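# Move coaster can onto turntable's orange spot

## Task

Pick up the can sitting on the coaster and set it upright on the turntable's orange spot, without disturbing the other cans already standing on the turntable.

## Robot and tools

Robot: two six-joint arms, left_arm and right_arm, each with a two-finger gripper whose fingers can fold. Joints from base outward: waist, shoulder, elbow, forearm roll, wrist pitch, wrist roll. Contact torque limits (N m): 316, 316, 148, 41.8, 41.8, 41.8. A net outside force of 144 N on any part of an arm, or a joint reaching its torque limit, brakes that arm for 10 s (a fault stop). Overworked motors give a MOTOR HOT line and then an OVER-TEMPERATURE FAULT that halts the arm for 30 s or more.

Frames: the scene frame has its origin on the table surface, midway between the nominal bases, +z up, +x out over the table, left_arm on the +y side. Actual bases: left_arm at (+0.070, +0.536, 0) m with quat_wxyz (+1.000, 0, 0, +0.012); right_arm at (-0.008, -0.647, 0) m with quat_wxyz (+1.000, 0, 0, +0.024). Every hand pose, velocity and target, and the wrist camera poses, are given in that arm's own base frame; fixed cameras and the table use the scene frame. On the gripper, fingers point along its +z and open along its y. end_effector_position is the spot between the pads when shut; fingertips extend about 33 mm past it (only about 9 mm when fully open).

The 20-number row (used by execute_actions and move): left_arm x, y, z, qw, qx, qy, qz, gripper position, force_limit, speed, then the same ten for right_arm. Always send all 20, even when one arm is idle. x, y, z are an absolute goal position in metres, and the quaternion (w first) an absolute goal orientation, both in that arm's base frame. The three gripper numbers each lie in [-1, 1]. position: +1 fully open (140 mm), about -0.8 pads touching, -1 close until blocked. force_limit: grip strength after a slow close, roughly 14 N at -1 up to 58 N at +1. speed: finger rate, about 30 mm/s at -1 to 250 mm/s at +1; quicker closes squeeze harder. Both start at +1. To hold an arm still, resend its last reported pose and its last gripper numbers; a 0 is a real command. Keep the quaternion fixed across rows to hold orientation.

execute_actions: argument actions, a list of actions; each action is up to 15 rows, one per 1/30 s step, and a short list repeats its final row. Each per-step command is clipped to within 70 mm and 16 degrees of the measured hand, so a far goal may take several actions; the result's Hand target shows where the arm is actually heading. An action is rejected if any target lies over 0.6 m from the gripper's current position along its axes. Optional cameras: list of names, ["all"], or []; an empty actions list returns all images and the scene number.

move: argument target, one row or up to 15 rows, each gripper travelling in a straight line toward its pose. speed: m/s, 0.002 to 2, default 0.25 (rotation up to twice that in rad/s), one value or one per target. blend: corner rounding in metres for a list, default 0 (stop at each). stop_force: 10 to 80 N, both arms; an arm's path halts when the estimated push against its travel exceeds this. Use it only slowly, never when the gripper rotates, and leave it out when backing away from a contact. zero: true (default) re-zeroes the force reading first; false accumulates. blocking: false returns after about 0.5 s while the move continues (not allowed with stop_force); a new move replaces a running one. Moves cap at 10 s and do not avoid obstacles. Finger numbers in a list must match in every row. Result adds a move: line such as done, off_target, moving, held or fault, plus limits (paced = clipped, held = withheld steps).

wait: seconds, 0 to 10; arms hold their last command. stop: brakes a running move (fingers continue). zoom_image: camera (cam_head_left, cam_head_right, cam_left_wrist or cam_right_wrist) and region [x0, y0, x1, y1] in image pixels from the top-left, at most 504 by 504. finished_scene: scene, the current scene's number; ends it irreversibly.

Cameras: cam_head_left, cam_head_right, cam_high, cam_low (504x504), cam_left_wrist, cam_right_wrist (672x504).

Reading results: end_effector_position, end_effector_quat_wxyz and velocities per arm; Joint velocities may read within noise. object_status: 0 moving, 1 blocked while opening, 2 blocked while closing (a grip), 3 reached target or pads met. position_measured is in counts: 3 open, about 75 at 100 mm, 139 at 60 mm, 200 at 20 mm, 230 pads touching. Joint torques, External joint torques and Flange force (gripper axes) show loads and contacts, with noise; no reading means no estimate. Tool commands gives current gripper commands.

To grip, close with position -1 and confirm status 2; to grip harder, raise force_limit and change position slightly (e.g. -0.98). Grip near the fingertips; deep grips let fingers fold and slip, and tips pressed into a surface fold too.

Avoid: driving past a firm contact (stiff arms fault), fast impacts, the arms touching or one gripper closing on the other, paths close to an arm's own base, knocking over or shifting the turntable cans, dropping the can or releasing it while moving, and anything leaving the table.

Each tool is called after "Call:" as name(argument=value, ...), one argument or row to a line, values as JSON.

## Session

Call:
execute_actions(
  actions=[],
)

Scene clock: 0.00 s.
left_arm: end_effector_position=(+0.4059, -0.3595, +0.2537) position_measured=3 object_status=3 end_effector_quat_wxyz=(+0.147, +0.940, -0.008, +0.308) | right_arm: end_effector_position=(+0.0662, +0.4003, +0.2591) position_measured=3 object_status=3 end_effector_quat_wxyz=(-0.394, +0.577, +0.714, -0.048)
Joint positions: left_arm=[-0.994 -0.268 2.286 0.627 0.595 0.162] | right_arm=[0.696 -0.166 2.256 0.775 1.429 0.216]
Joint velocities: within noise
Joint torques (N m): no reading
External joint torques (N m): no reading
Flange force (N): no reading
Hand target: left_arm +0.4059, -0.3595, +0.2537; +0.147, +0.940, -0.008, +0.308 | right_arm +0.0662, +0.4003, +0.2591; -0.394, +0.577, +0.714, -0.048
Tool commands: left_gripper/position=+1.0 left_gripper/force_limit=+1.0 left_gripper/speed=+1.0 right_gripper/position=+1.0 right_gripper/force_limit=+1.0 right_gripper/speed=+1.0
camera_calibration:
cam_left_wrist: T_world_to_cam=[[-0.139384, -0.952466, 0.270887, -0.34552], [-0.950706, 0.0521917, -0.305671, 0.485754], [0.277003, -0.30014, -0.91279, 0.152862], [0, 0, 0, 1]] pos_world=[0.371305, -0.308569, 0.381608]
cam_right_wrist: T_world_to_cam=[[0.784893, 0.315574, -0.533251, -0.0325353], [0.22411, -0.946911, -0.230506, 0.426201], [-0.577683, 0.0614157, -0.813947, 0.370703], [0, 0, 0, 1]] pos_world=[0.14417, 0.391075, 0.382626]

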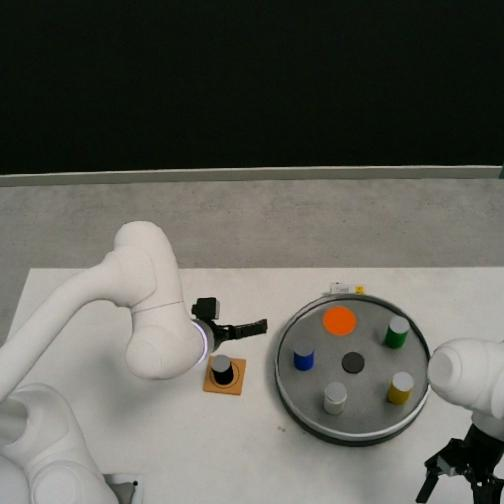

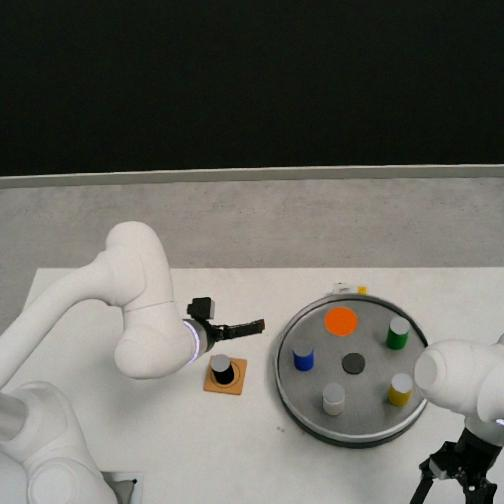

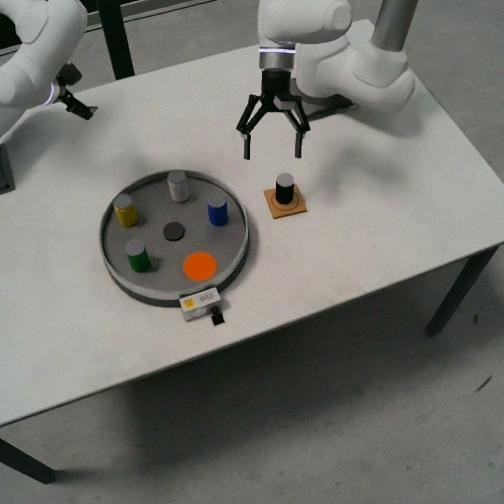

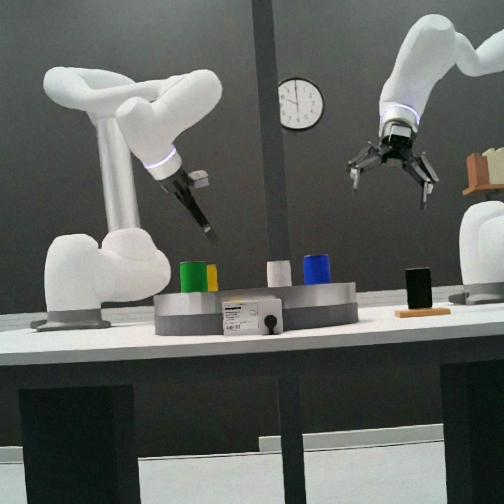

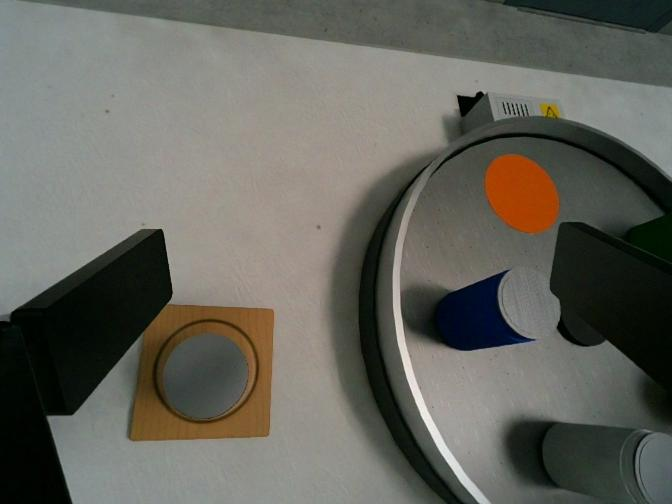

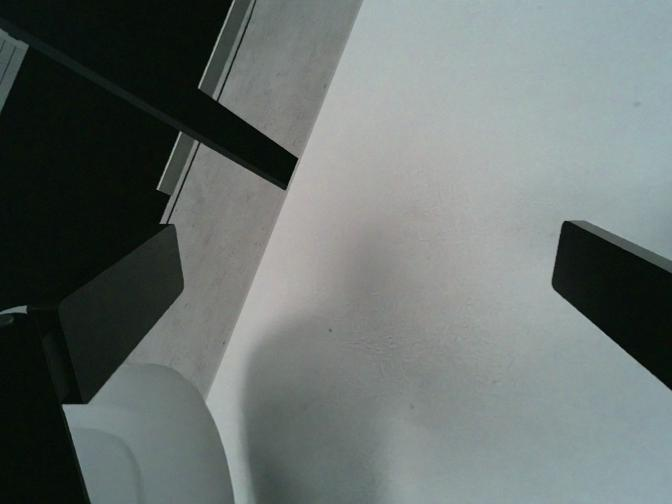

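Call:
move(
  target=[0.381,-0.303,0.18,0,0.473,0.881,0,1,1,1,0.0662,0.4003,0.2591,-0.394,0.577,0.714,-0.048,1,1,1],
  speed=0.45,
  cameras=["cam_left_wrist","cam_head_left","cam_low"],
)

Scene clock: 3.43 s.
left_arm: end_effector_position=(+0.3810, -0.3030, +0.1800) position_measured=3 object_status=3 end_effector_quat_wxyz=(+0.000, +0.473, +0.881, +0.000) | right_arm: end_effector_position=(+0.0662, +0.4003, +0.2591) position_measured=3 object_status=3 end_effector_quat_wxyz=(-0.394, +0.577, +0.714, -0.048)
Joint positions: left_arm=[-0.743 -0.015 2.069 0 1.087 -1.328] | right_arm=[0.696 -0.166 2.256 0.775 1.428 0.216]
Joint torques (N m): left_arm=[0.73 -35.18 -36.51 3.78 -0.05 0.13] | right_arm=[1.96 -17.94 -36.89 4.03 1.33 0]
External joint torques (N m): left_arm=[-0.65 -1.23 -1.41 0.13 0.09 -0.13] | right_arm=[-2 -2 -0.09 0.26 -0.26 -0.02]
Flange force (N): left_arm=[-0.6 -1.5 -2.9] | right_arm=[-4.3 -2.4 -3.7]
Hand target: left_arm +0.3810, -0.3030, +0.1800; +0.000, +0.473, +0.881, +0.000 | right_arm +0.0662, +0.4003, +0.2591; -0.394, +0.577, +0.714, -0.048
Off the commanded pose: left_arm 0.000 m, 0 deg | right_arm 0.000 m, 0 deg.
move: done
camera_calibration:
cam_left_wrist: T_world_to_cam=[[0.848564, 0.528723, 0.0197535, -0.1576], [0.494063, -0.805191, 0.327977, -0.48768], [0.189314, -0.26855, -0.944479, 0.158193], [0, 0, 0, 1]] pos_world=[0.34473, -0.266867, 0.312471]
Images, in order (width x height): cam_head_left 504x504, cam_low 504x504, cam_left_wrist 672x504.

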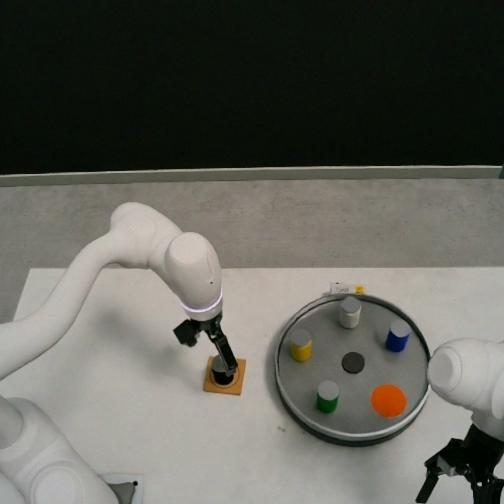

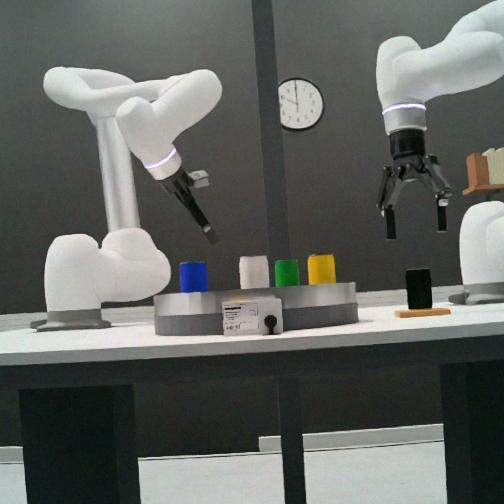

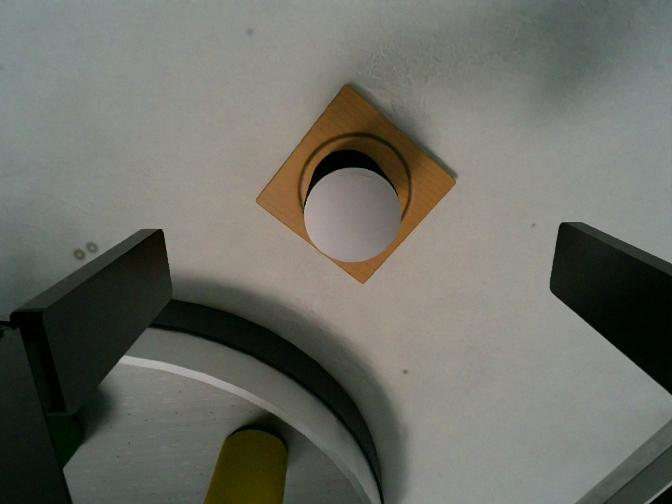

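Call:
move(
  target=[
    [0.382,-0.305,0.092,0,0.473,0.881,0,0.15,1,0,0.0662,0.4003,0.2591,-0.394,0.577,0.714,-0.048,1,1,1],
    [0.382,-0.305,0.092,0,0.473,0.881,0,-1,0,-1,0.0662,0.4003,0.2591,-0.394,0.577,0.714,-0.048,1,1,1],
  ],
  cameras=["cam_head_left"],
)

Call:
move(
  target=[
    [0.382,-0.305,0.25,0,0.473,0.881,0,-1,0,-1,0.0662,0.4003,0.2591,-0.394,0.577,0.714,-0.048,1,1,1],
    [0.509,-0.58,0.25,0,0.473,0.881,0,-1,0,-1,0.0662,0.4003,0.2591,-0.394,0.577,0.714,-0.048,1,1,1],
  ],
  blend=0.03,
  cameras=["cam_head_left","cam_left_wrist","cam_low"],
)

Call:
wait(
  seconds=1.5,
  cameras=["cam_head_left","cam_left_wrist"],
)

Scene clock: 6.57 s.
left_arm: end_effector_position=(+0.3820, -0.3050, +0.0920) position_measured=154 object_status=0 end_effector_quat_wxyz=(+0.000, +0.473, +0.881, +0.000) | right_arm: end_effector_position=(+0.0662, +0.4003, +0.2591) position_measured=3 object_status=3 end_effector_quat_wxyz=(-0.394, +0.577, +0.714, -0.048)
Joint positions: left_arm=[-0.744 0.078 2.16 0 0.903 -1.33] | right_arm=[0.696 -0.166 2.256 0.775 1.428 0.216]
Joint torques (N m): left_arm=[0.27 -34.29 -26.87 3.05 -0.28 0.03] | right_arm=[2.01 -17.79 -37.07 4.01 1.31 -0.05]
External joint torques (N m): left_arm=[-0.24 -7.77 -6.77 0.42 0.32 -0.03] | right_arm=[-1.98 -2.31 0.02 0.29 -0.24 0.02]
Flange force (N): left_arm=[0.2 -0.7 -16.4] | right_arm=[-4.5 -3.2 -3.7]
Hand target: left_arm +0.3820, -0.3050, +0.0920; +0.000, +0.473, +0.881, +0.000 | right_arm +0.0662, +0.4003, +0.2591; -0.394, +0.577, +0.714, -0.048
Off the commanded pose: left_arm 0.000 m, 0 deg | right_arm 0.000 m, 0 deg.
move: done
Images, in order (width x height): cam_head_left 504x504.

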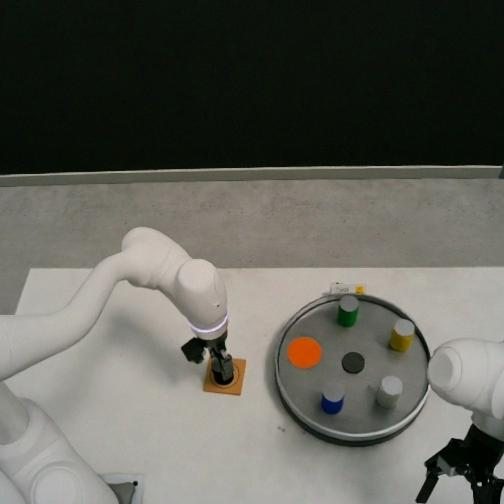

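Scene clock: 8.83 s.
left_arm: end_effector_position=(+0.5090, -0.5800, +0.2500) position_measured=154 object_status=2 end_effector_quat_wxyz=(+0.000, +0.473, +0.881, +0.000) | right_arm: end_effector_position=(+0.0662, +0.4003, +0.2591) position_measured=3 object_status=3 end_effector_quat_wxyz=(-0.394, +0.577, +0.714, -0.048)
Joint positions: left_arm=[-0.895 0.382 1.452 0 1.308 -1.481] | right_arm=[0.696 -0.166 2.256 0.775 1.428 0.216]
Joint torques (N m): left_arm=[1.07 -81.68 -40.62 4.18 -0.04 0.05] | right_arm=[2.11 -17.71 -36.77 3.98 1.28 -0.07]
External joint torques (N m): left_arm=[-1.28 0.84 -0.76 0.07 0.08 -0.05] | right_arm=[-2 -2.4 -0.18 0.3 -0.2 0.05]
Flange force (N): left_arm=[-3.2 -1.3 -0.7] | right_arm=[-4.2 -3.3 -4.1]
Hand target: left_arm +0.5090, -0.5800, +0.2500; +0.000, +0.473, +0.881, +0.000 | right_arm +0.0662, +0.4003, +0.2591; -0.394, +0.577, +0.714, -0.048
Off the commanded pose: left_arm 0.000 m, 0 deg | right_arm 0.000 m, 0 deg.
move: done
camera_calibration:
cam_left_wrist: T_world_to_cam=[[0.84853, 0.528778, 0.0197667, -0.121101], [0.494081, -0.805118, 0.328131, -0.796944], [0.189423, -0.268663, -0.944425, 0.125553], [0, 0, 0, 1]] pos_world=[0.47273, -0.543867, 0.382471]
Images, in order (width x height): cam_head_left 504x504, cam_low 504x504, cam_left_wrist 672x504.

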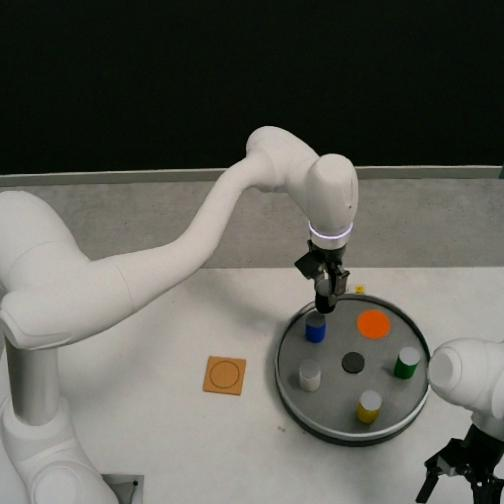

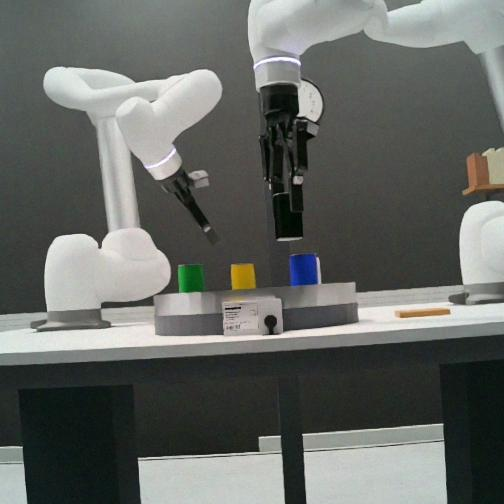

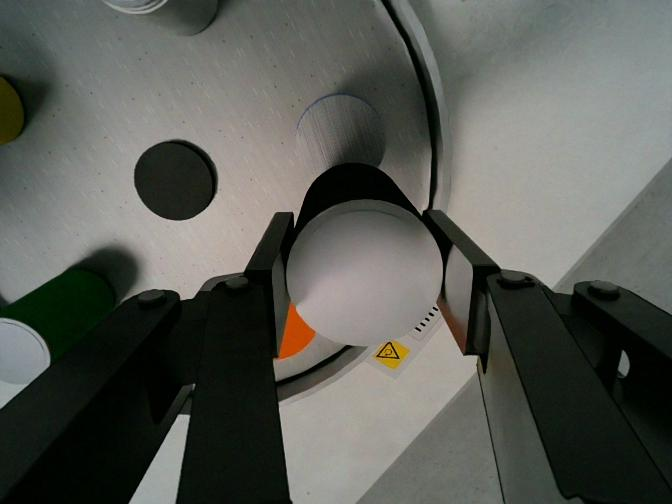

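Scene clock: 10.33 s.
left_arm: end_effector_position=(+0.5090, -0.5800, +0.2500) position_measured=154 object_status=2 end_effector_quat_wxyz=(+0.000, +0.473, +0.881, +0.000) | right_arm: end_effector_position=(+0.0662, +0.4003, +0.2591) position_measured=3 object_status=3 end_effector_quat_wxyz=(-0.394, +0.577, +0.714, -0.048)
Joint positions: left_arm=[-0.895 0.382 1.452 0 1.308 -1.481] | right_arm=[0.696 -0.166 2.256 0.775 1.428 0.216]
Joint torques (N m): left_arm=[0.91 -80.49 -40.72 4.17 -0.07 0.05] | right_arm=[2.05 -17.7 -36.95 3.96 1.26 0]
External joint torques (N m): left_arm=[-0.42 -0.28 -0.57 0.09 0.11 -0.05] | right_arm=[-2.01 -2.51 -0.09 0.33 -0.18 -0.03]
Flange force (N): left_arm=[-1.0 -0.5 -1.0] | right_arm=[-4.6 -3.5 -4.1]
Hand target: left_arm +0.5090, -0.5800, +0.2500; +0.000, +0.473, +0.881, +0.000 | right_arm +0.0662, +0.4003, +0.2591; -0.394, +0.577, +0.714, -0.048
Tool commands: left_gripper/position=-1.0 left_gripper/force_limit=+0.0 left_gripper/speed=-1.0 right_gripper/position=+1.0 right_gripper/force_limit=+1.0 right_gripper/speed=+1.0
Off the commanded pose: left_arm 0.000 m, 0 deg | right_arm 0.000 m, 0 deg.
wait: 1.50 s; at rest by 0.17 s
camera_calibration:
cam_left_wrist: T_world_to_cam=[[0.848521, 0.52879, 0.0198158, -0.121109], [0.494101, -0.805149, 0.328024, -0.79693], [0.189411, -0.268544, -0.944462, 0.125637], [0, 0, 0, 1]] pos_world=[0.472731, -0.543867, 0.382471]
Images, in order (width x height): cam_head_left 504x504, cam_left_wrist 672x504.

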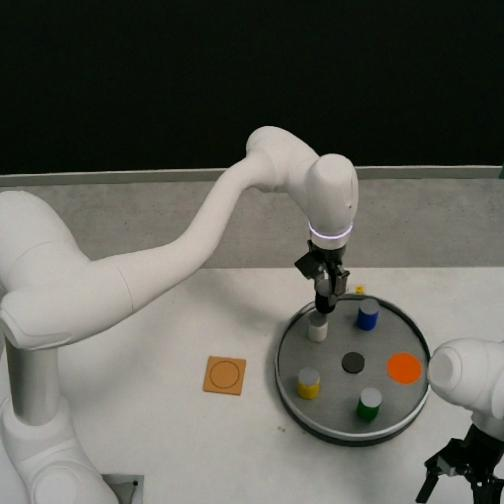

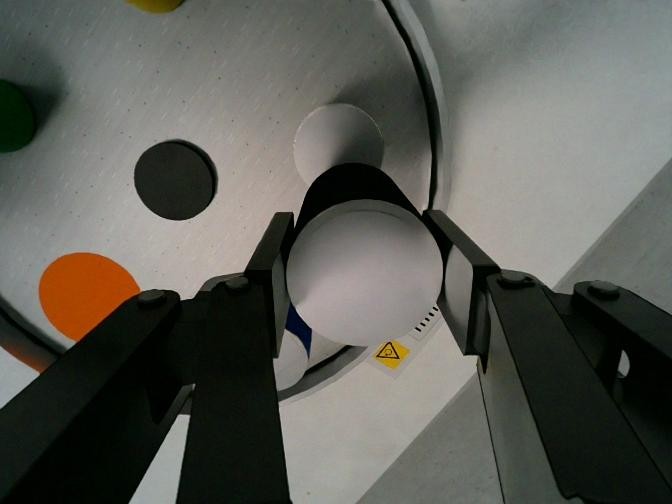

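Call:
wait(
  seconds=0.1,
)

Scene clock: 11.60 s.
left_arm: end_effector_position=(+0.5090, -0.5800, +0.2500) position_measured=154 object_status=2 end_effector_quat_wxyz=(+0.000, +0.473, +0.881, +0.000) | right_arm: end_effector_position=(+0.0662, +0.4003, +0.2591) position_measured=3 object_status=3 end_effector_quat_wxyz=(-0.394, +0.577, +0.714, -0.048)
Joint positions: left_arm=[-0.895 0.382 1.452 0 1.308 -1.481] | right_arm=[0.696 -0.166 2.256 0.775 1.428 0.216]
Joint torques (N m): left_arm=[0.83 -80.64 -40.78 4.17 -0.03 0.05] | right_arm=[1.92 -18.03 -36.98 4.03 1.3 -0.04]
External joint torques (N m): left_arm=[-0.84 -0.25 -0.57 0.09 0.07 -0.05] | right_arm=[-1.88 -2.03 -0.07 0.26 -0.24 0.02]
Flange force (N): left_arm=[-1.0 -1.0 -0.9] | right_arm=[-4.1 -2.6 -3.6]
Hand target: left_arm +0.5090, -0.5800, +0.2500; +0.000, +0.473, +0.881, +0.000 | right_arm +0.0662, +0.4003, +0.2591; -0.394, +0.577, +0.714, -0.048
Tool commands: left_gripper/position=-1.0 left_gripper/force_limit=+0.0 left_gripper/speed=-1.0 right_gripper/position=+1.0 right_gripper/force_limit=+1.0 right_gripper/speed=+1.0
Off the commanded pose: left_arm 0.000 m, 0 deg | right_arm 0.000 m, 0 deg.
wait: 0.10 s; at rest from the start

Call:
wait(
  seconds=2.05,
)

Call:
move(
  target=[0.509,-0.58,0.1345,0,0.473,0.881,0,-1,0,-1,0.0662,0.4003,0.2591,-0.394,0.577,0.714,-0.048,1,1,1],
)

Call:
execute_actions(
  actions=[
    [[0.509,-0.58,0.1345,0,0.473,0.881,0,0.4,0,1,0.0662,0.4003,0.2591,-0.394,0.577,0.714,-0.048,1,1,1]],
  ],
)

Call:
move(
  target=[0.509,-0.58,0.30,0,0.473,0.881,0,0.4,0,1,0.0662,0.4003,0.2591,-0.394,0.577,0.714,-0.048,1,1,1],
  cameras=["cam_left_wrist","cam_head_left"],
)

Scene clock: 14.53 s.
left_arm: end_effector_position=(+0.5090, -0.5800, +0.2500) position_measured=154 object_status=2 end_effector_quat_wxyz=(+0.000, +0.473, +0.881, +0.000) | right_arm: end_effector_position=(+0.0662, +0.4003, +0.2591) position_measured=3 object_status=3 end_effector_quat_wxyz=(-0.394, +0.577, +0.714, -0.048)
Joint positions: left_arm=[-0.895 0.382 1.452 0 1.308 -1.481] | right_arm=[0.696 -0.166 2.256 0.775 1.428 0.216]
Joint torques (N m): left_arm=[1 -80.29 -40.72 4.12 -0.05 0.07] | right_arm=[1.87 -17.76 -37.03 4.04 1.33 0]
External joint torques (N m): left_arm=[-0.78 -0.36 -0.57 0.13 0.09 -0.07] | right_arm=[-1.86 -2.34 0.01 0.26 -0.26 -0.03]
Flange force (N): left_arm=[-0.9 -1.0 -1.0] | right_arm=[-4.4 -3.2 -3.5]
Hand target: left_arm +0.5090, -0.5800, +0.2500; +0.000, +0.473, +0.881, +0.000 | right_arm +0.0662, +0.4003, +0.2591; -0.394, +0.577, +0.714, -0.048
Tool commands: left_gripper/position=-1.0 left_gripper/force_limit=+0.0 left_gripper/speed=-1.0 right_gripper/position=+1.0 right_gripper/force_limit=+1.0 right_gripper/speed=+1.0
Off the commanded pose: left_arm 0.000 m, 0 deg | right_arm 0.000 m, 0 deg.
wait: 2.07 s; at rest from the start

Scene clock: 15.37 s.
left_arm: end_effector_position=(+0.5090, -0.5800, +0.1346) position_measured=154 object_status=2 end_effector_quat_wxyz=(+0.000, +0.473, +0.881, +0.000) | right_arm: end_effector_position=(+0.0662, +0.4003, +0.2591) position_measured=3 object_status=3 end_effector_quat_wxyz=(-0.394, +0.577, +0.714, -0.048)
Joint positions: left_arm=[-0.895 0.447 1.576 0 1.118 -1.481] | right_arm=[0.696 -0.166 2.256 0.775 1.428 0.216]
Joint torques (N m): left_arm=[0.8 -83.77 -37.53 3.87 -0.07 0.02] | right_arm=[2.12 -17.65 -36.89 4.02 1.27 -0.07]
External joint torques (N m): left_arm=[-0.5 -0.53 -1.04 0.11 0.1 -0.02] | right_arm=[-2.19 -2.35 -0.18 0.29 -0.2 0.04]
Flange force (N): left_arm=[-1.7 -0.4 -1.5] | right_arm=[-4.6 -3.1 -4.4]
Hand target: left_arm +0.5090, -0.5800, +0.1345; +0.000, +0.473, +0.881, +0.000 | right_arm +0.0662, +0.4003, +0.2591; -0.394, +0.577, +0.714, -0.048
Off the commanded pose: left_arm 0.000 m, 0 deg | right_arm 0.000 m, 0 deg.
move: done

Scene clock: 16.07 s.
left_arm: end_effector_position=(+0.5090, -0.5800, +0.1345) position_measured=78 object_status=3 end_effector_quat_wxyz=(+0.000, +0.473, +0.881, +0.000) | right_arm: end_effector_position=(+0.0662, +0.4003, +0.2591) position_measured=3 object_status=3 end_effector_quat_wxyz=(-0.394, +0.577, +0.714, -0.048)
Joint positions: left_arm=[-0.895 0.447 1.576 0 1.118 -1.481] | right_arm=[0.696 -0.166 2.256 0.775 1.428 0.216]
Joint torques (N m): left_arm=[0.66 -82.5 -36.93 3.86 -0.06 0.06] | right_arm=[1.78 -18 -37.07 4.08 1.29 0]
External joint torques (N m): left_arm=[-0.84 -1.74 -1.56 0.1 0.1 -0.06] | right_arm=[-1.77 -2.11 0.09 0.21 -0.22 -0.02]
Flange force (N): left_arm=[-1.1 -1.0 -2.8] | right_arm=[-4.3 -2.9 -3.3]
Hand target: left_arm +0.5090, -0.5800, +0.1345; +0.000, +0.473, +0.881, +0.000 | right_arm +0.0662, +0.4003, +0.2591; -0.394, +0.577, +0.714, -0.048
Off the commanded pose: left_arm 0.000 m, 0 deg | right_arm 0.000 m, 0 deg.
Step readings (end_effector_position of left_arm | right_arm):
0: (+0.5090, -0.5800, +0.1346) | (+0.0662, +0.4003, +0.2591)
1: (+0.5090, -0.5800, +0.1346) | (+0.0662, +0.4003, +0.2591)
2: (+0.5090, -0.5800, +0.1346) | (+0.0662, +0.4003, +0.2591)
4: (+0.5090, -0.5800, +0.1345) | (+0.0662, +0.4003, +0.2591)
8: (+0.5090, -0.5800, +0.1345) | (+0.0662, +0.4003, +0.2591)
15: (+0.5090, -0.5800, +0.1345) | (+0.0662, +0.4003, +0.2591)

Scene clock: 17.10 s.
left_arm: end_effector_position=(+0.5090, -0.5799, +0.3002) position_measured=78 object_status=3 end_effector_quat_wxyz=(+0.000, +0.473, +0.881, +0.000) | right_arm: end_effector_position=(+0.0662, +0.4003, +0.2591) position_measured=3 object_status=3 end_effector_quat_wxyz=(-0.394, +0.577, +0.714, -0.048)
Joint positions: left_arm=[-0.895 0.364 1.385 0 1.392 -1.481] | right_arm=[0.696 -0.166 2.256 0.775 1.428 0.216]
Joint torques (N m): left_arm=[0.68 -77.24 -40.82 4.23 -0.04 0.06] | right_arm=[1.9 -17.81 -36.95 4 1.29 -0.04]
External joint torques (N m): left_arm=[-0.98 -2.04 -1.25 0.09 0.07 -0.06] | right_arm=[-1.96 -2.27 -0.14 0.3 -0.22 0.01]
Flange force (N): left_arm=[0.3 -1.4 -2.5] | right_arm=[-4.2 -3.0 -3.9]
Hand target: left_arm +0.5090, -0.5800, +0.3000; +0.000, +0.473, +0.881, +0.000 | right_arm +0.0662, +0.4003, +0.2591; -0.394, +0.577, +0.714, -0.048
Off the commanded pose: left_arm 0.000 m, 0 deg | right_arm 0.000 m, 0 deg.
move: done
camera_calibration:
cam_left_wrist: T_world_to_cam=[[0.848496, 0.528832, 0.0197788, -0.122105], [0.494104, -0.805053, 0.328254, -0.813333], [0.189514, -0.26875, -0.944382, 0.172786], [0, 0, 0, 1]] pos_world=[0.472731, -0.543767, 0.432571]
Images, in order (width x height): cam_head_left 504x504, cam_left_wrist 672x504.

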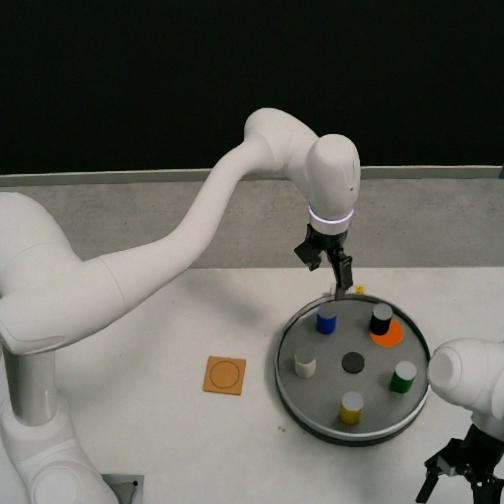

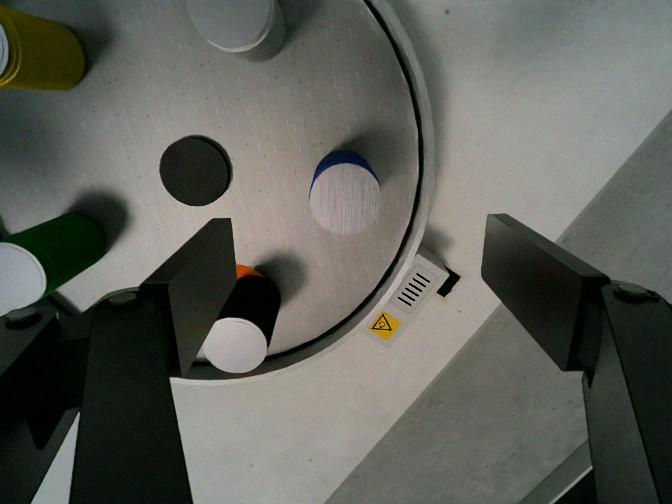

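Call:
wait(
  seconds=0.05,
)

Call:
move(
  target=[0.509,-0.58,0.25,0,0.473,0.881,0,0.1,0,0,0.0662,0.4003,0.2591,-0.394,0.577,0.714,-0.048,1,1,1],
  speed=0.025,
  cameras=["cam_left_wrist","cam_head_left"],
)

Scene clock: 21.03 s.
left_arm: end_effector_position=(+0.5090, -0.5800, +0.3000) position_measured=78 object_status=3 end_effector_quat_wxyz=(+0.000, +0.473, +0.881, +0.000) | right_arm: end_effector_position=(+0.0662, +0.4003, +0.2591) position_measured=3 object_status=3 end_effector_quat_wxyz=(-0.394, +0.577, +0.714, -0.048)
Joint positions: left_arm=[-0.895 0.364 1.385 0 1.392 -1.481] | right_arm=[0.696 -0.166 2.256 0.775 1.428 0.216]
Joint torques (N m): left_arm=[0.99 -78.17 -40.56 4.25 -0.1 0.06] | right_arm=[2.27 -17.76 -37.05 4 1.29 -0.02]
External joint torques (N m): left_arm=[-0.81 -1.46 -1.5 0.08 0.13 -0.06] | right_arm=[-2.28 -2.29 0.05 0.29 -0.22 -0.01]
Flange force (N): left_arm=[-1.2 -1.0 -2.8] | right_arm=[-5.1 -2.9 -4.3]
Hand target: left_arm +0.5090, -0.5800, +0.3000; +0.000, +0.473, +0.881, +0.000 | right_arm +0.0662, +0.4003, +0.2591; -0.394, +0.577, +0.714, -0.048
Tool commands: left_gripper/position=+0.4 left_gripper/force_limit=+0.0 left_gripper/speed=+1.0 right_gripper/position=+1.0 right_gripper/force_limit=+1.0 right_gripper/speed=+1.0
Off the commanded pose: left_arm 0.000 m, 0 deg | right_arm 0.000 m, 0 deg.
wait: 0.07 s; at rest from the start

Scene clock: 23.30 s.
left_arm: end_effector_position=(+0.5090, -0.5800, +0.2500) position_measured=117 object_status=3 end_effector_quat_wxyz=(+0.000, +0.473, +0.881, +0.000) | right_arm: end_effector_position=(+0.0662, +0.4003, +0.2591) position_measured=3 object_status=3 end_effector_quat_wxyz=(-0.394, +0.577, +0.714, -0.048)
Joint positions: left_arm=[-0.895 0.382 1.452 0 1.308 -1.481] | right_arm=[0.696 -0.166 2.256 0.775 1.428 0.216]
Joint torques (N m): left_arm=[0.68 -79.06 -39.78 4.17 -0.05 0.07] | right_arm=[2.04 -17.63 -37.03 3.99 1.3 -0.05]
External joint torques (N m): left_arm=[-0.66 -1.75 -1.59 0.09 0.09 -0.07] | right_arm=[-2.13 -2.31 -0.01 0.31 -0.24 0.02]
Flange force (N): left_arm=[-1.0 -0.8 -2.9] | right_arm=[-4.7 -3.1 -4.0]
Hand target: left_arm +0.5090, -0.5800, +0.2500; +0.000, +0.473, +0.881, +0.000 | right_arm +0.0662, +0.4003, +0.2591; -0.394, +0.577, +0.714, -0.048
Off the commanded pose: left_arm 0.000 m, 0 deg | right_arm 0.000 m, 0 deg.
move: done
camera_calibration:
cam_left_wrist: T_world_to_cam=[[0.848521, 0.52879, 0.0198158, -0.121107], [0.494101, -0.805149, 0.328024, -0.796897], [0.189411, -0.268544, -0.944462, 0.125542], [0, 0, 0, 1]] pos_world=[0.472731, -0.543867, 0.382371]
Images, in order (width x height): cam_head_left 504x504, cam_left_wrist 672x504.

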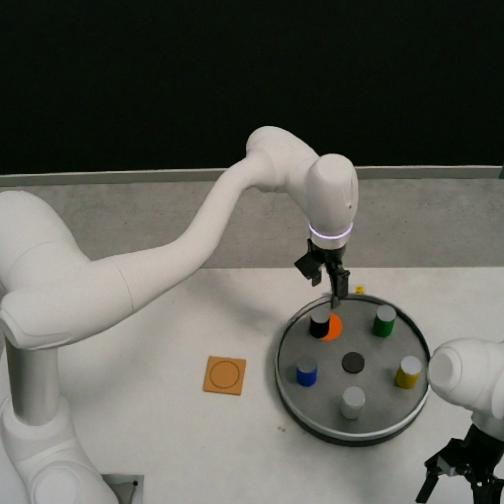

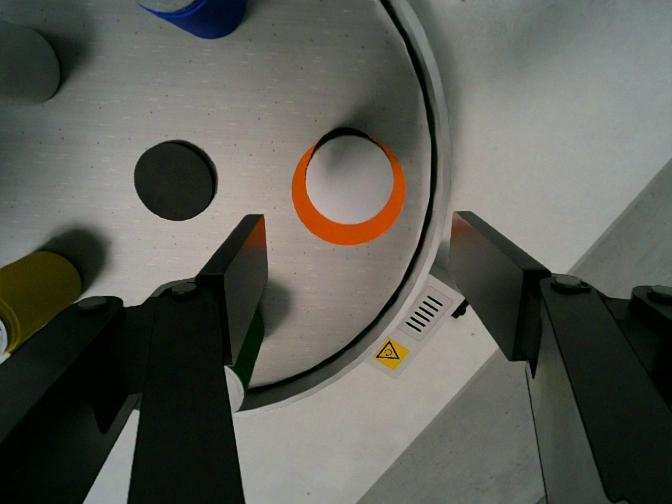

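Call:
move(
  target=[0.509,-0.58,0.27,0,0.473,0.881,0,0.1,0,0,0.0662,0.4003,0.2591,-0.394,0.577,0.714,-0.048,1,1,1],
  speed=0.008,
  blocking=false,
)

Scene clock: 24.77 s.
left_arm: end_effector_position=(+0.5090, -0.5800, +0.2535) position_measured=117 object_status=3 end_effector_quat_wxyz=(+0.000, +0.473, +0.881, +0.000) end_effector_velocity=(+0.000, -0.001, +0.009) end_effector_angular_velocity=(+0.000, -0.001, -0.002) | right_arm: end_effector_position=(+0.0662, +0.4003, +0.2591) position_measured=3 object_status=3 end_effector_quat_wxyz=(-0.394, +0.577, +0.714, -0.048)
Joint positions: left_arm=[-0.895 0.381 1.447 0 1.314 -1.481] | right_arm=[0.696 -0.166 2.256 0.775 1.428 0.216]
Joint velocities: left_arm=[-0.001 -0.004 -0.011 0.001 0.013 0.001] | right_arm=[within noise]
Joint torques (N m): left_arm=[0.89 -76.92 -39.71 4.16 -0.1 0.06] | right_arm=[2.27 -17.64 -36.87 4.06 1.25 0]
External joint torques (N m): left_arm=[-0.71 -3.69 -1.68 0.1 0.14 -0.06] | right_arm=[-2.33 -2.28 -0.2 0.25 -0.19 -0.03]
Flange force (N): left_arm=[1.8 -1.3 -3.9] | right_arm=[-4.9 -2.7 -4.7]
Hand target: left_arm +0.5090, -0.5800, +0.2539; +0.000, +0.473, +0.881, +0.000 | right_arm +0.0662, +0.4003, +0.2591; -0.394, +0.577, +0.714, -0.048
Tool commands: left_gripper/position=+0.1 left_gripper/force_limit=+0.0 left_gripper/speed=+0.0 right_gripper/position=+1.0 right_gripper/force_limit=+1.0 right_gripper/speed=+1.0
Off the commanded pose: left_arm 0.017 m, 0 deg | right_arm 0.000 m, 0 deg.
move: running

Call:
wait(
  seconds=8,
)

Call:
wait(
  seconds=3.22,
)

Call:
move(
  target=[0.509,-0.58,0.134,0,0.473,0.881,0,0.1,0,0,0.0662,0.4003,0.2591,-0.394,0.577,0.714,-0.048,1,1,1],
)

Call:
execute_actions(
  actions=[
    [[0.509,-0.58,0.134,0,0.473,0.881,0,-1,0,0,0.0662,0.4003,0.2591,-0.394,0.577,0.714,-0.048,1,1,1],[0.509,-0.58,0.134,0,0.473,0.881,0,-1,0,0,0.0662,0.4003,0.2591,-0.394,0.577,0.714,-0.048,1,1,1],[0.509,-0.58,0.134,0,0.473,0.881,0,-1,0,0,0.0662,0.4003,0.2591,-0.394,0.577,0.714,-0.048,1,1,1],[0.509,-0.58,0.134,0,0.473,0.881,0,-1,0,0,0.0662,0.4003,0.2591,-0.394,0.577,0.714,-0.048,1,1,1],[0.509,-0.58,0.134,0,0.473,0.881,0,-1,0,0,0.0662,0.4003,0.2591,-0.394,0.577,0.714,-0.048,1,1,1],[0.509,-0.58,0.134,0,0.473,0.881,0,-1,0,0,0.0662,0.4003,0.2591,-0.394,0.577,0.714,-0.048,1,1,1],[0.509,-0.58,0.134,0,0.473,0.881,0,-1,0,0,0.0662,0.4003,0.2591,-0.394,0.577,0.714,-0.048,1,1,1],[0.509,-0.58,0.134,0,0.473,0.881,0,-1,0,0,0.0662,0.4003,0.2591,-0.394,0.577,0.714,-0.048,1,1,1],[0.509,-0.58,0.134,0,0.473,0.881,0,-1,0,0,0.0662,0.4003,0.2591,-0.394,0.577,0.714,-0.048,1,1,1],[0.509,-0.58,0.134,0,0.473,0.881,0,-1,0,0,0.0662,0.4003,0.2591,-0.394,0.577,0.714,-0.048,1,1,1],[0.509,-0.58,0.134,0,0.473,0.881,0,-1,0,0,0.0662,0.4003,0.2591,-0.394,0.577,0.714,-0.048,1,1,1],[0.509,-0.58,0.136,0,0.473,0.881,0,-1,0,0,0.0662,0.4003,0.2591,-0.394,0.577,0.714,-0.048,1,1,1],[0.509,-0.58,0.140,0,0.473,0.881,0,-1,0,0,0.0662,0.4003,0.2591,-0.394,0.577,0.714,-0.048,1,1,1],[0.509,-0.58,0.146,0,0.473,0.881,0,-1,0,0,0.0662,0.4003,0.2591,-0.394,0.577,0.714,-0.048,1,1,1],[0.509,-0.58,0.154,0,0.473,0.881,0,-1,0,0,0.0662,0.4003,0.2591,-0.394,0.577,0.714,-0.048,1,1,1]],
    [[0.509,-0.58,0.163,0,0.473,0.881,0,-1,0,0,0.0662,0.4003,0.2591,-0.394,0.577,0.714,-0.048,1,1,1],[0.509,-0.58,0.172,0,0.473,0.881,0,-1,0,0,0.0662,0.4003,0.2591,-0.394,0.577,0.714,-0.048,1,1,1],[0.509,-0.58,0.181,0,0.473,0.881,0,-1,0,0,0.0662,0.4003,0.2591,-0.394,0.577,0.714,-0.048,1,1,1],[0.509,-0.58,0.190,0,0.473,0.881,0,-1,0,0,0.0662,0.4003,0.2591,-0.394,0.577,0.714,-0.048,1,1,1],[0.509,-0.58,0.199,0,0.473,0.881,0,-1,0,0,0.0662,0.4003,0.2591,-0.394,0.577,0.714,-0.048,1,1,1],[0.509,-0.58,0.208,0,0.473,0.881,0,-1,0,0,0.0662,0.4003,0.2591,-0.394,0.577,0.714,-0.048,1,1,1],[0.509,-0.58,0.216,0,0.473,0.881,0,-1,0,0,0.0662,0.4003,0.2591,-0.394,0.577,0.714,-0.048,1,1,1],[0.509,-0.58,0.224,0,0.473,0.881,0,-1,0,0,0.0662,0.4003,0.2591,-0.394,0.577,0.714,-0.048,1,1,1],[0.509,-0.58,0.231,0,0.473,0.881,0,-1,0,0,0.0662,0.4003,0.2591,-0.394,0.577,0.714,-0.048,1,1,1],[0.509,-0.58,0.237,0,0.473,0.881,0,-1,0,0,0.0662,0.4003,0.2591,-0.394,0.577,0.714,-0.048,1,1,1],[0.509,-0.58,0.242,0,0.473,0.881,0,-1,0,0,0.0662,0.4003,0.2591,-0.394,0.577,0.714,-0.048,1,1,1],[0.509,-0.58,0.246,0,0.473,0.881,0,-1,0,0,0.0662,0.4003,0.2591,-0.394,0.577,0.714,-0.048,1,1,1],[0.509,-0.58,0.249,0,0.473,0.881,0,-1,0,0,0.0662,0.4003,0.2591,-0.394,0.577,0.714,-0.048,1,1,1],[0.509,-0.58,0.25,0,0.473,0.881,0,-1,0,0,0.0662,0.4003,0.2591,-0.394,0.577,0.714,-0.048,1,1,1]],
  ],
  cameras=["cam_left_wrist","cam_head_left","cam_low"],
)

Scene clock: 27.40 s.
left_arm: end_effector_position=(+0.5090, -0.5800, +0.2700) position_measured=117 object_status=3 end_effector_quat_wxyz=(+0.000, +0.473, +0.881, +0.000) | right_arm: end_effector_position=(+0.0662, +0.4003, +0.2591) position_measured=3 object_status=3 end_effector_quat_wxyz=(-0.394, +0.577, +0.714, -0.048)
Joint positions: left_arm=[-0.895 0.374 1.426 0 1.341 -1.481] | right_arm=[0.696 -0.166 2.256 0.775 1.428 0.216]
Joint torques (N m): left_arm=[0.65 -78.96 -40.09 4.17 -0.05 0.04] | right_arm=[2.08 -17.55 -37.06 4.01 1.27 0]
External joint torques (N m): left_arm=[-0.9 -1.48 -1.64 0.1 0.1 -0.05] | right_arm=[-2.08 -2.51 0.07 0.27 -0.21 -0.02]
Flange force (N): left_arm=[-1.5 -1.0 -2.9] | right_arm=[-4.9 -3.5 -4.0]
Hand target: left_arm +0.5090, -0.5800, +0.2700; +0.000, +0.473, +0.881, +0.000 | right_arm +0.0662, +0.4003, +0.2591; -0.394, +0.577, +0.714, -0.048
Tool commands: left_gripper/position=+0.1 left_gripper/force_limit=+0.0 left_gripper/speed=+0.0 right_gripper/position=+1.0 right_gripper/force_limit=+1.0 right_gripper/speed=+1.0
Off the commanded pose: left_arm 0.000 m, 0 deg | right_arm 0.000 m, 0 deg.
earlier move: done
wait: 0.00 of 8 s (the move ended)

Scene clock: 30.63 s.
left_arm: end_effector_position=(+0.5090, -0.5800, +0.2700) position_measured=117 object_status=3 end_effector_quat_wxyz=(+0.000, +0.473, +0.881, +0.000) | right_arm: end_effector_position=(+0.0662, +0.4003, +0.2591) position_measured=3 object_status=3 end_effector_quat_wxyz=(-0.394, +0.577, +0.714, -0.048)
Joint positions: left_arm=[-0.895 0.374 1.426 0 1.341 -1.481] | right_arm=[0.696 -0.166 2.256 0.775 1.428 0.216]
Joint torques (N m): left_arm=[0.9 -78.8 -40.06 4.19 -0.06 0.07] | right_arm=[1.79 -17.65 -36.98 3.99 1.33 -0.01]
External joint torques (N m): left_arm=[-0.7 -1.34 -1.52 0.1 0.1 -0.07] | right_arm=[-1.84 -2.36 -0.02 0.3 -0.25 -0.01]
Flange force (N): left_arm=[-1.4 -0.8 -2.7] | right_arm=[-4.3 -3.3 -3.5]
Hand target: left_arm +0.5090, -0.5800, +0.2700; +0.000, +0.473, +0.881, +0.000 | right_arm +0.0662, +0.4003, +0.2591; -0.394, +0.577, +0.714, -0.048
Tool commands: left_gripper/position=+0.1 left_gripper/force_limit=+0.0 left_gripper/speed=+0.0 right_gripper/position=+1.0 right_gripper/force_limit=+1.0 right_gripper/speed=+1.0
Off the commanded pose: left_arm 0.000 m, 0 deg | right_arm 0.000 m, 0 deg.
wait: 3.23 s; at rest by 0.17 s

Scene clock: 31.57 s.
left_arm: end_effector_position=(+0.5090, -0.5800, +0.1341) position_measured=117 object_status=3 end_effector_quat_wxyz=(+0.000, +0.473, +0.881, +0.000) | right_arm: end_effector_position=(+0.0662, +0.4003, +0.2591) position_measured=3 object_status=3 end_effector_quat_wxyz=(-0.394, +0.577, +0.714, -0.048)
Joint positions: left_arm=[-0.895 0.448 1.576 0 1.117 -1.481] | right_arm=[0.696 -0.166 2.256 0.775 1.428 0.216]
Joint torques (N m): left_arm=[0.86 -82.57 -37.37 3.85 -0.06 0.05] | right_arm=[1.87 -18 -36.93 4.01 1.27 -0.02]
External joint torques (N m): left_arm=[-1.02 -1.96 -1.29 0.12 0.09 -0.05] | right_arm=[-1.94 -2.1 -0.06 0.29 -0.2 -0.01]
Flange force (N): left_arm=[-0.2 -1.4 -2.7] | right_arm=[-4.2 -2.7 -3.7]
Hand target: left_arm +0.5090, -0.5800, +0.1340; +0.000, +0.473, +0.881, +0.000 | right_arm +0.0662, +0.4003, +0.2591; -0.394, +0.577, +0.714, -0.048
Off the commanded pose: left_arm 0.000 m, 0 deg | right_arm 0.000 m, 0 deg.
move: done

Scene clock: 32.80 s.
left_arm: end_effector_position=(+0.5090, -0.5800, +0.2500) position_measured=233 object_status=3 end_effector_quat_wxyz=(+0.000, +0.473, +0.881, +0.000) | right_arm: end_effector_position=(+0.0662, +0.4003, +0.2591) position_measured=3 object_status=3 end_effector_quat_wxyz=(-0.394, +0.577, +0.714, -0.048)
Joint positions: left_arm=[-0.895 0.382 1.452 0 1.308 -1.481] | right_arm=[0.696 -0.166 2.256 0.775 1.428 0.216]
Joint torques (N m): left_arm=[0.74 -79.05 -39.76 4.16 -0.07 0.02] | right_arm=[1.95 -17.81 -37.08 4 1.29 -0.01]
External joint torques (N m): left_arm=[-0.97 -1.55 -1.55 0.08 0.11 -0.02] | right_arm=[-1.93 -2.31 -0.07 0.31 -0.22 -0.01]
External joint torques at the end of the 1st action: left_arm=[-0.66 -4.58 -3.1 0.13 0.09 -0.07] | right_arm=[-2.13 -2.21 -0.08 0.31 -0.25 0]
Flange force (N): left_arm=[-1.2 -1.1 -2.8] | right_arm=[-4.3 -3.1 -3.8]
Flange force at the end of the 1st action (N): left_arm=[-0.4 -0.9 -6.2] | right_arm=[-4.6 -2.8 -4.0]
Hand target: left_arm +0.5090, -0.5800, +0.2500; +0.000, +0.473, +0.881, +0.000 | right_arm +0.0662, +0.4003, +0.2591; -0.394, +0.577, +0.714, -0.048
Off the commanded pose: left_arm 0.000 m, 0 deg | right_arm 0.000 m, 0 deg.
Step readings (end_effector_position of left_arm | right_arm; steps 1 to 15: 1st action; 16 to 30: 2nd action):
0: (+0.5090, -0.5800, +0.1341) | (+0.0662, +0.4003, +0.2591)
1: (+0.5090, -0.5800, +0.1341) | (+0.0662, +0.4003, +0.2591)
2: (+0.5090, -0.5800, +0.1341) | (+0.0662, +0.4003, +0.2591)
4: (+0.5090, -0.5800, +0.1340) | (+0.0662, +0.4003, +0.2591)
8: (+0.5090, -0.5800, +0.1340) | (+0.0662, +0.4003, +0.2591)
15: (+0.5087, -0.5797, +0.1404) | (+0.0662, +0.4003, +0.2591)
16: (+0.5089, -0.5798, +0.1458) | (+0.0662, +0.4003, +0.2591)
17: (+0.5089, -0.5798, +0.1545) | (+0.0662, +0.4003, +0.2591)
19: (+0.5089, -0.5799, +0.1700) | (+0.0662, +0.4003, +0.2591)
23: (+0.5089, -0.5799, +0.2071) | (+0.0662, +0.4003, +0.2591)
30: (+0.5090, -0.5800, +0.2486) | (+0.0662, +0.4003, +0.2591)
camera_calibration:
cam_left_wrist: T_world_to_cam=[[0.84852, 0.528791, 0.0198167, -0.121107], [0.494095, -0.80514, 0.328055, -0.796901], [0.189428, -0.26857, -0.944451, 0.125516], [0, 0, 0, 1]] pos_world=[0.472731, -0.543867, 0.382371]
Images, in order (width x height): cam_head_left 504x504, cam_low 504x504, cam_left_wrist 672x504.

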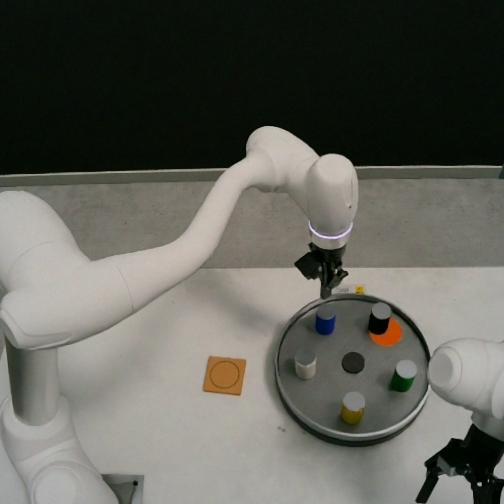

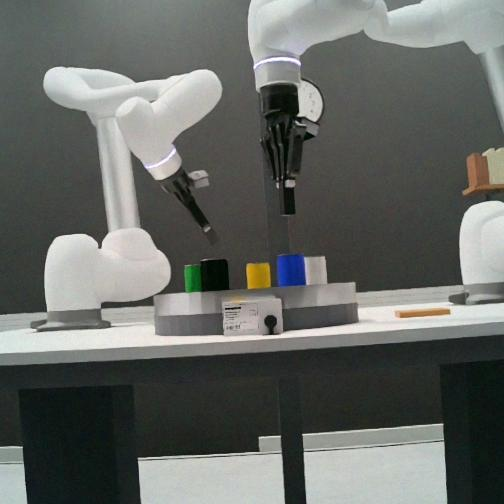

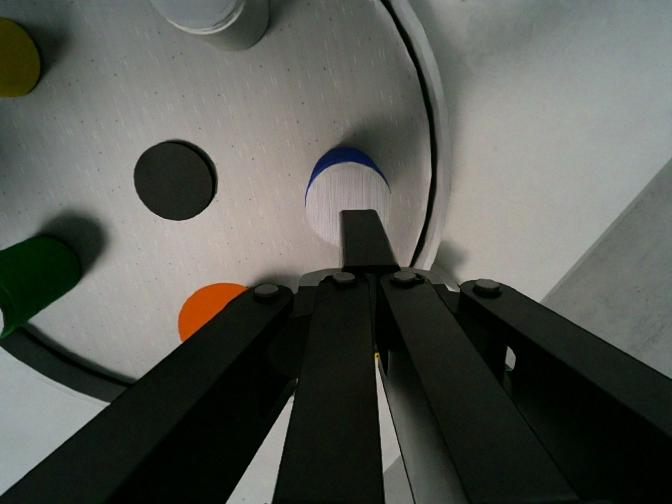

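Call:
move(
  target=[0.509,-0.58,0.25,0,0.473,0.881,0,0.1,0,0,0.0662,0.4003,0.2591,-0.394,0.577,0.714,-0.048,1,1,1],
)

Call:
move(
  target=[0.509,-0.58,0.27,0,0.473,0.881,0,0.1,0,0,0.0662,0.4003,0.2591,-0.394,0.577,0.714,-0.048,1,1,1],
  speed=0.004,
  blocking=false,
  cameras=["cam_left_wrist"],
)

Scene clock: 34.63 s.
left_arm: end_effector_position=(+0.5090, -0.5800, +0.2500) position_measured=117 object_status=0 end_effector_quat_wxyz=(+0.000, +0.473, +0.881, +0.000) | right_arm: end_effector_position=(+0.0662, +0.4003, +0.2591) position_measured=3 object_status=3 end_effector_quat_wxyz=(-0.394, +0.577, +0.714, -0.048)
Joint positions: left_arm=[-0.895 0.382 1.452 0 1.308 -1.481] | right_arm=[0.696 -0.166 2.256 0.775 1.428 0.216]
Joint torques (N m): left_arm=[0.96 -79.19 -39.75 4.17 -0.07 0.04] | right_arm=[2.1 -17.92 -37.04 3.99 1.32 0.01]
External joint torques (N m): left_arm=[-0.86 -1.31 -1.52 0.08 0.11 -0.04] | right_arm=[-2.21 -2.1 -0.1 0.32 -0.25 -0.03]
Flange force (N): left_arm=[-1.5 -1.0 -2.6] | right_arm=[-4.7 -2.5 -4.1]
Hand target: left_arm +0.5090, -0.5800, +0.2500; +0.000, +0.473, +0.881, +0.000 | right_arm +0.0662, +0.4003, +0.2591; -0.394, +0.577, +0.714, -0.048
Off the commanded pose: left_arm 0.000 m, 0 deg | right_arm 0.000 m, 0 deg.
move: done

Scene clock: 35.13 s.
left_arm: end_effector_position=(+0.5090, -0.5800, +0.2517) position_measured=117 object_status=3 end_effector_quat_wxyz=(+0.000, +0.473, +0.881, +0.000) end_effector_velocity=(+0.000, +0.000, +0.004) end_effector_angular_velocity=(-0.001, +0.000, +0.000) | right_arm: end_effector_position=(+0.0662, +0.4003, +0.2591) position_measured=3 object_status=3 end_effector_quat_wxyz=(-0.394, +0.577, +0.714, -0.048)
Joint positions: left_arm=[-0.895 0.381 1.45 0 1.311 -1.481] | right_arm=[0.696 -0.166 2.256 0.775 1.428 0.216]
Joint velocities: left_arm=[0 -0.002 -0.005 0 0.006 -0.001] | right_arm=[within noise]
Joint torques (N m): left_arm=[0.93 -78.77 -38.32 4.15 -0.13 0.05] | right_arm=[2.09 -17.74 -36.93 4 1.3 -0.04]
External joint torques (N m): left_arm=[-1.2 -1.75 -3.02 0.1 0.17 -0.05] | right_arm=[-2.19 -2.34 -0.19 0.31 -0.24 0.02]
Flange force (N): left_arm=[-4.2 -1.1 -4.8] | right_arm=[-4.6 -3.0 -4.3]
Hand target: left_arm +0.5090, -0.5800, +0.2520; +0.000, +0.473, +0.881, +0.000 | right_arm +0.0662, +0.4003, +0.2591; -0.394, +0.577, +0.714, -0.048
Tool commands: left_gripper/position=+0.1 left_gripper/force_limit=+0.0 left_gripper/speed=+0.0 right_gripper/position=+1.0 right_gripper/force_limit=+1.0 right_gripper/speed=+1.0
Off the commanded pose: left_arm 0.018 m, 0 deg | right_arm 0.000 m, 0 deg.
move: running
camera_calibration:
cam_left_wrist: T_world_to_cam=[[0.848521, 0.52879, 0.0198158, -0.121143], [0.494101, -0.805149, 0.328024, -0.797487], [0.189411, -0.268544, -0.944462, 0.127242], [0, 0, 0, 1]] pos_world=[0.472731, -0.543867, 0.384171]
Images, in order (width x height): cam_left_wrist 672x504.

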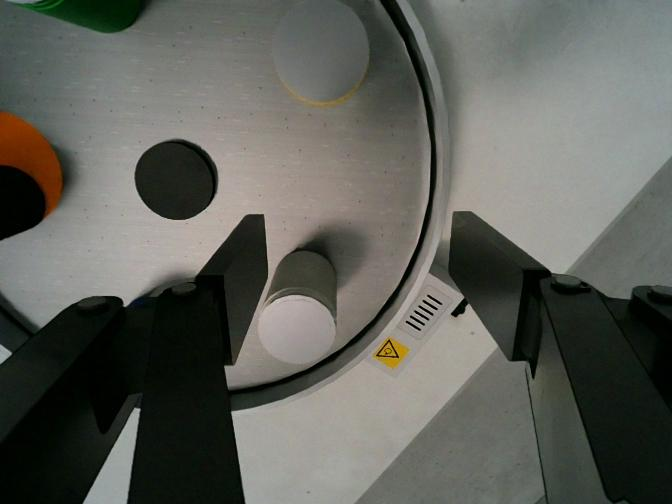

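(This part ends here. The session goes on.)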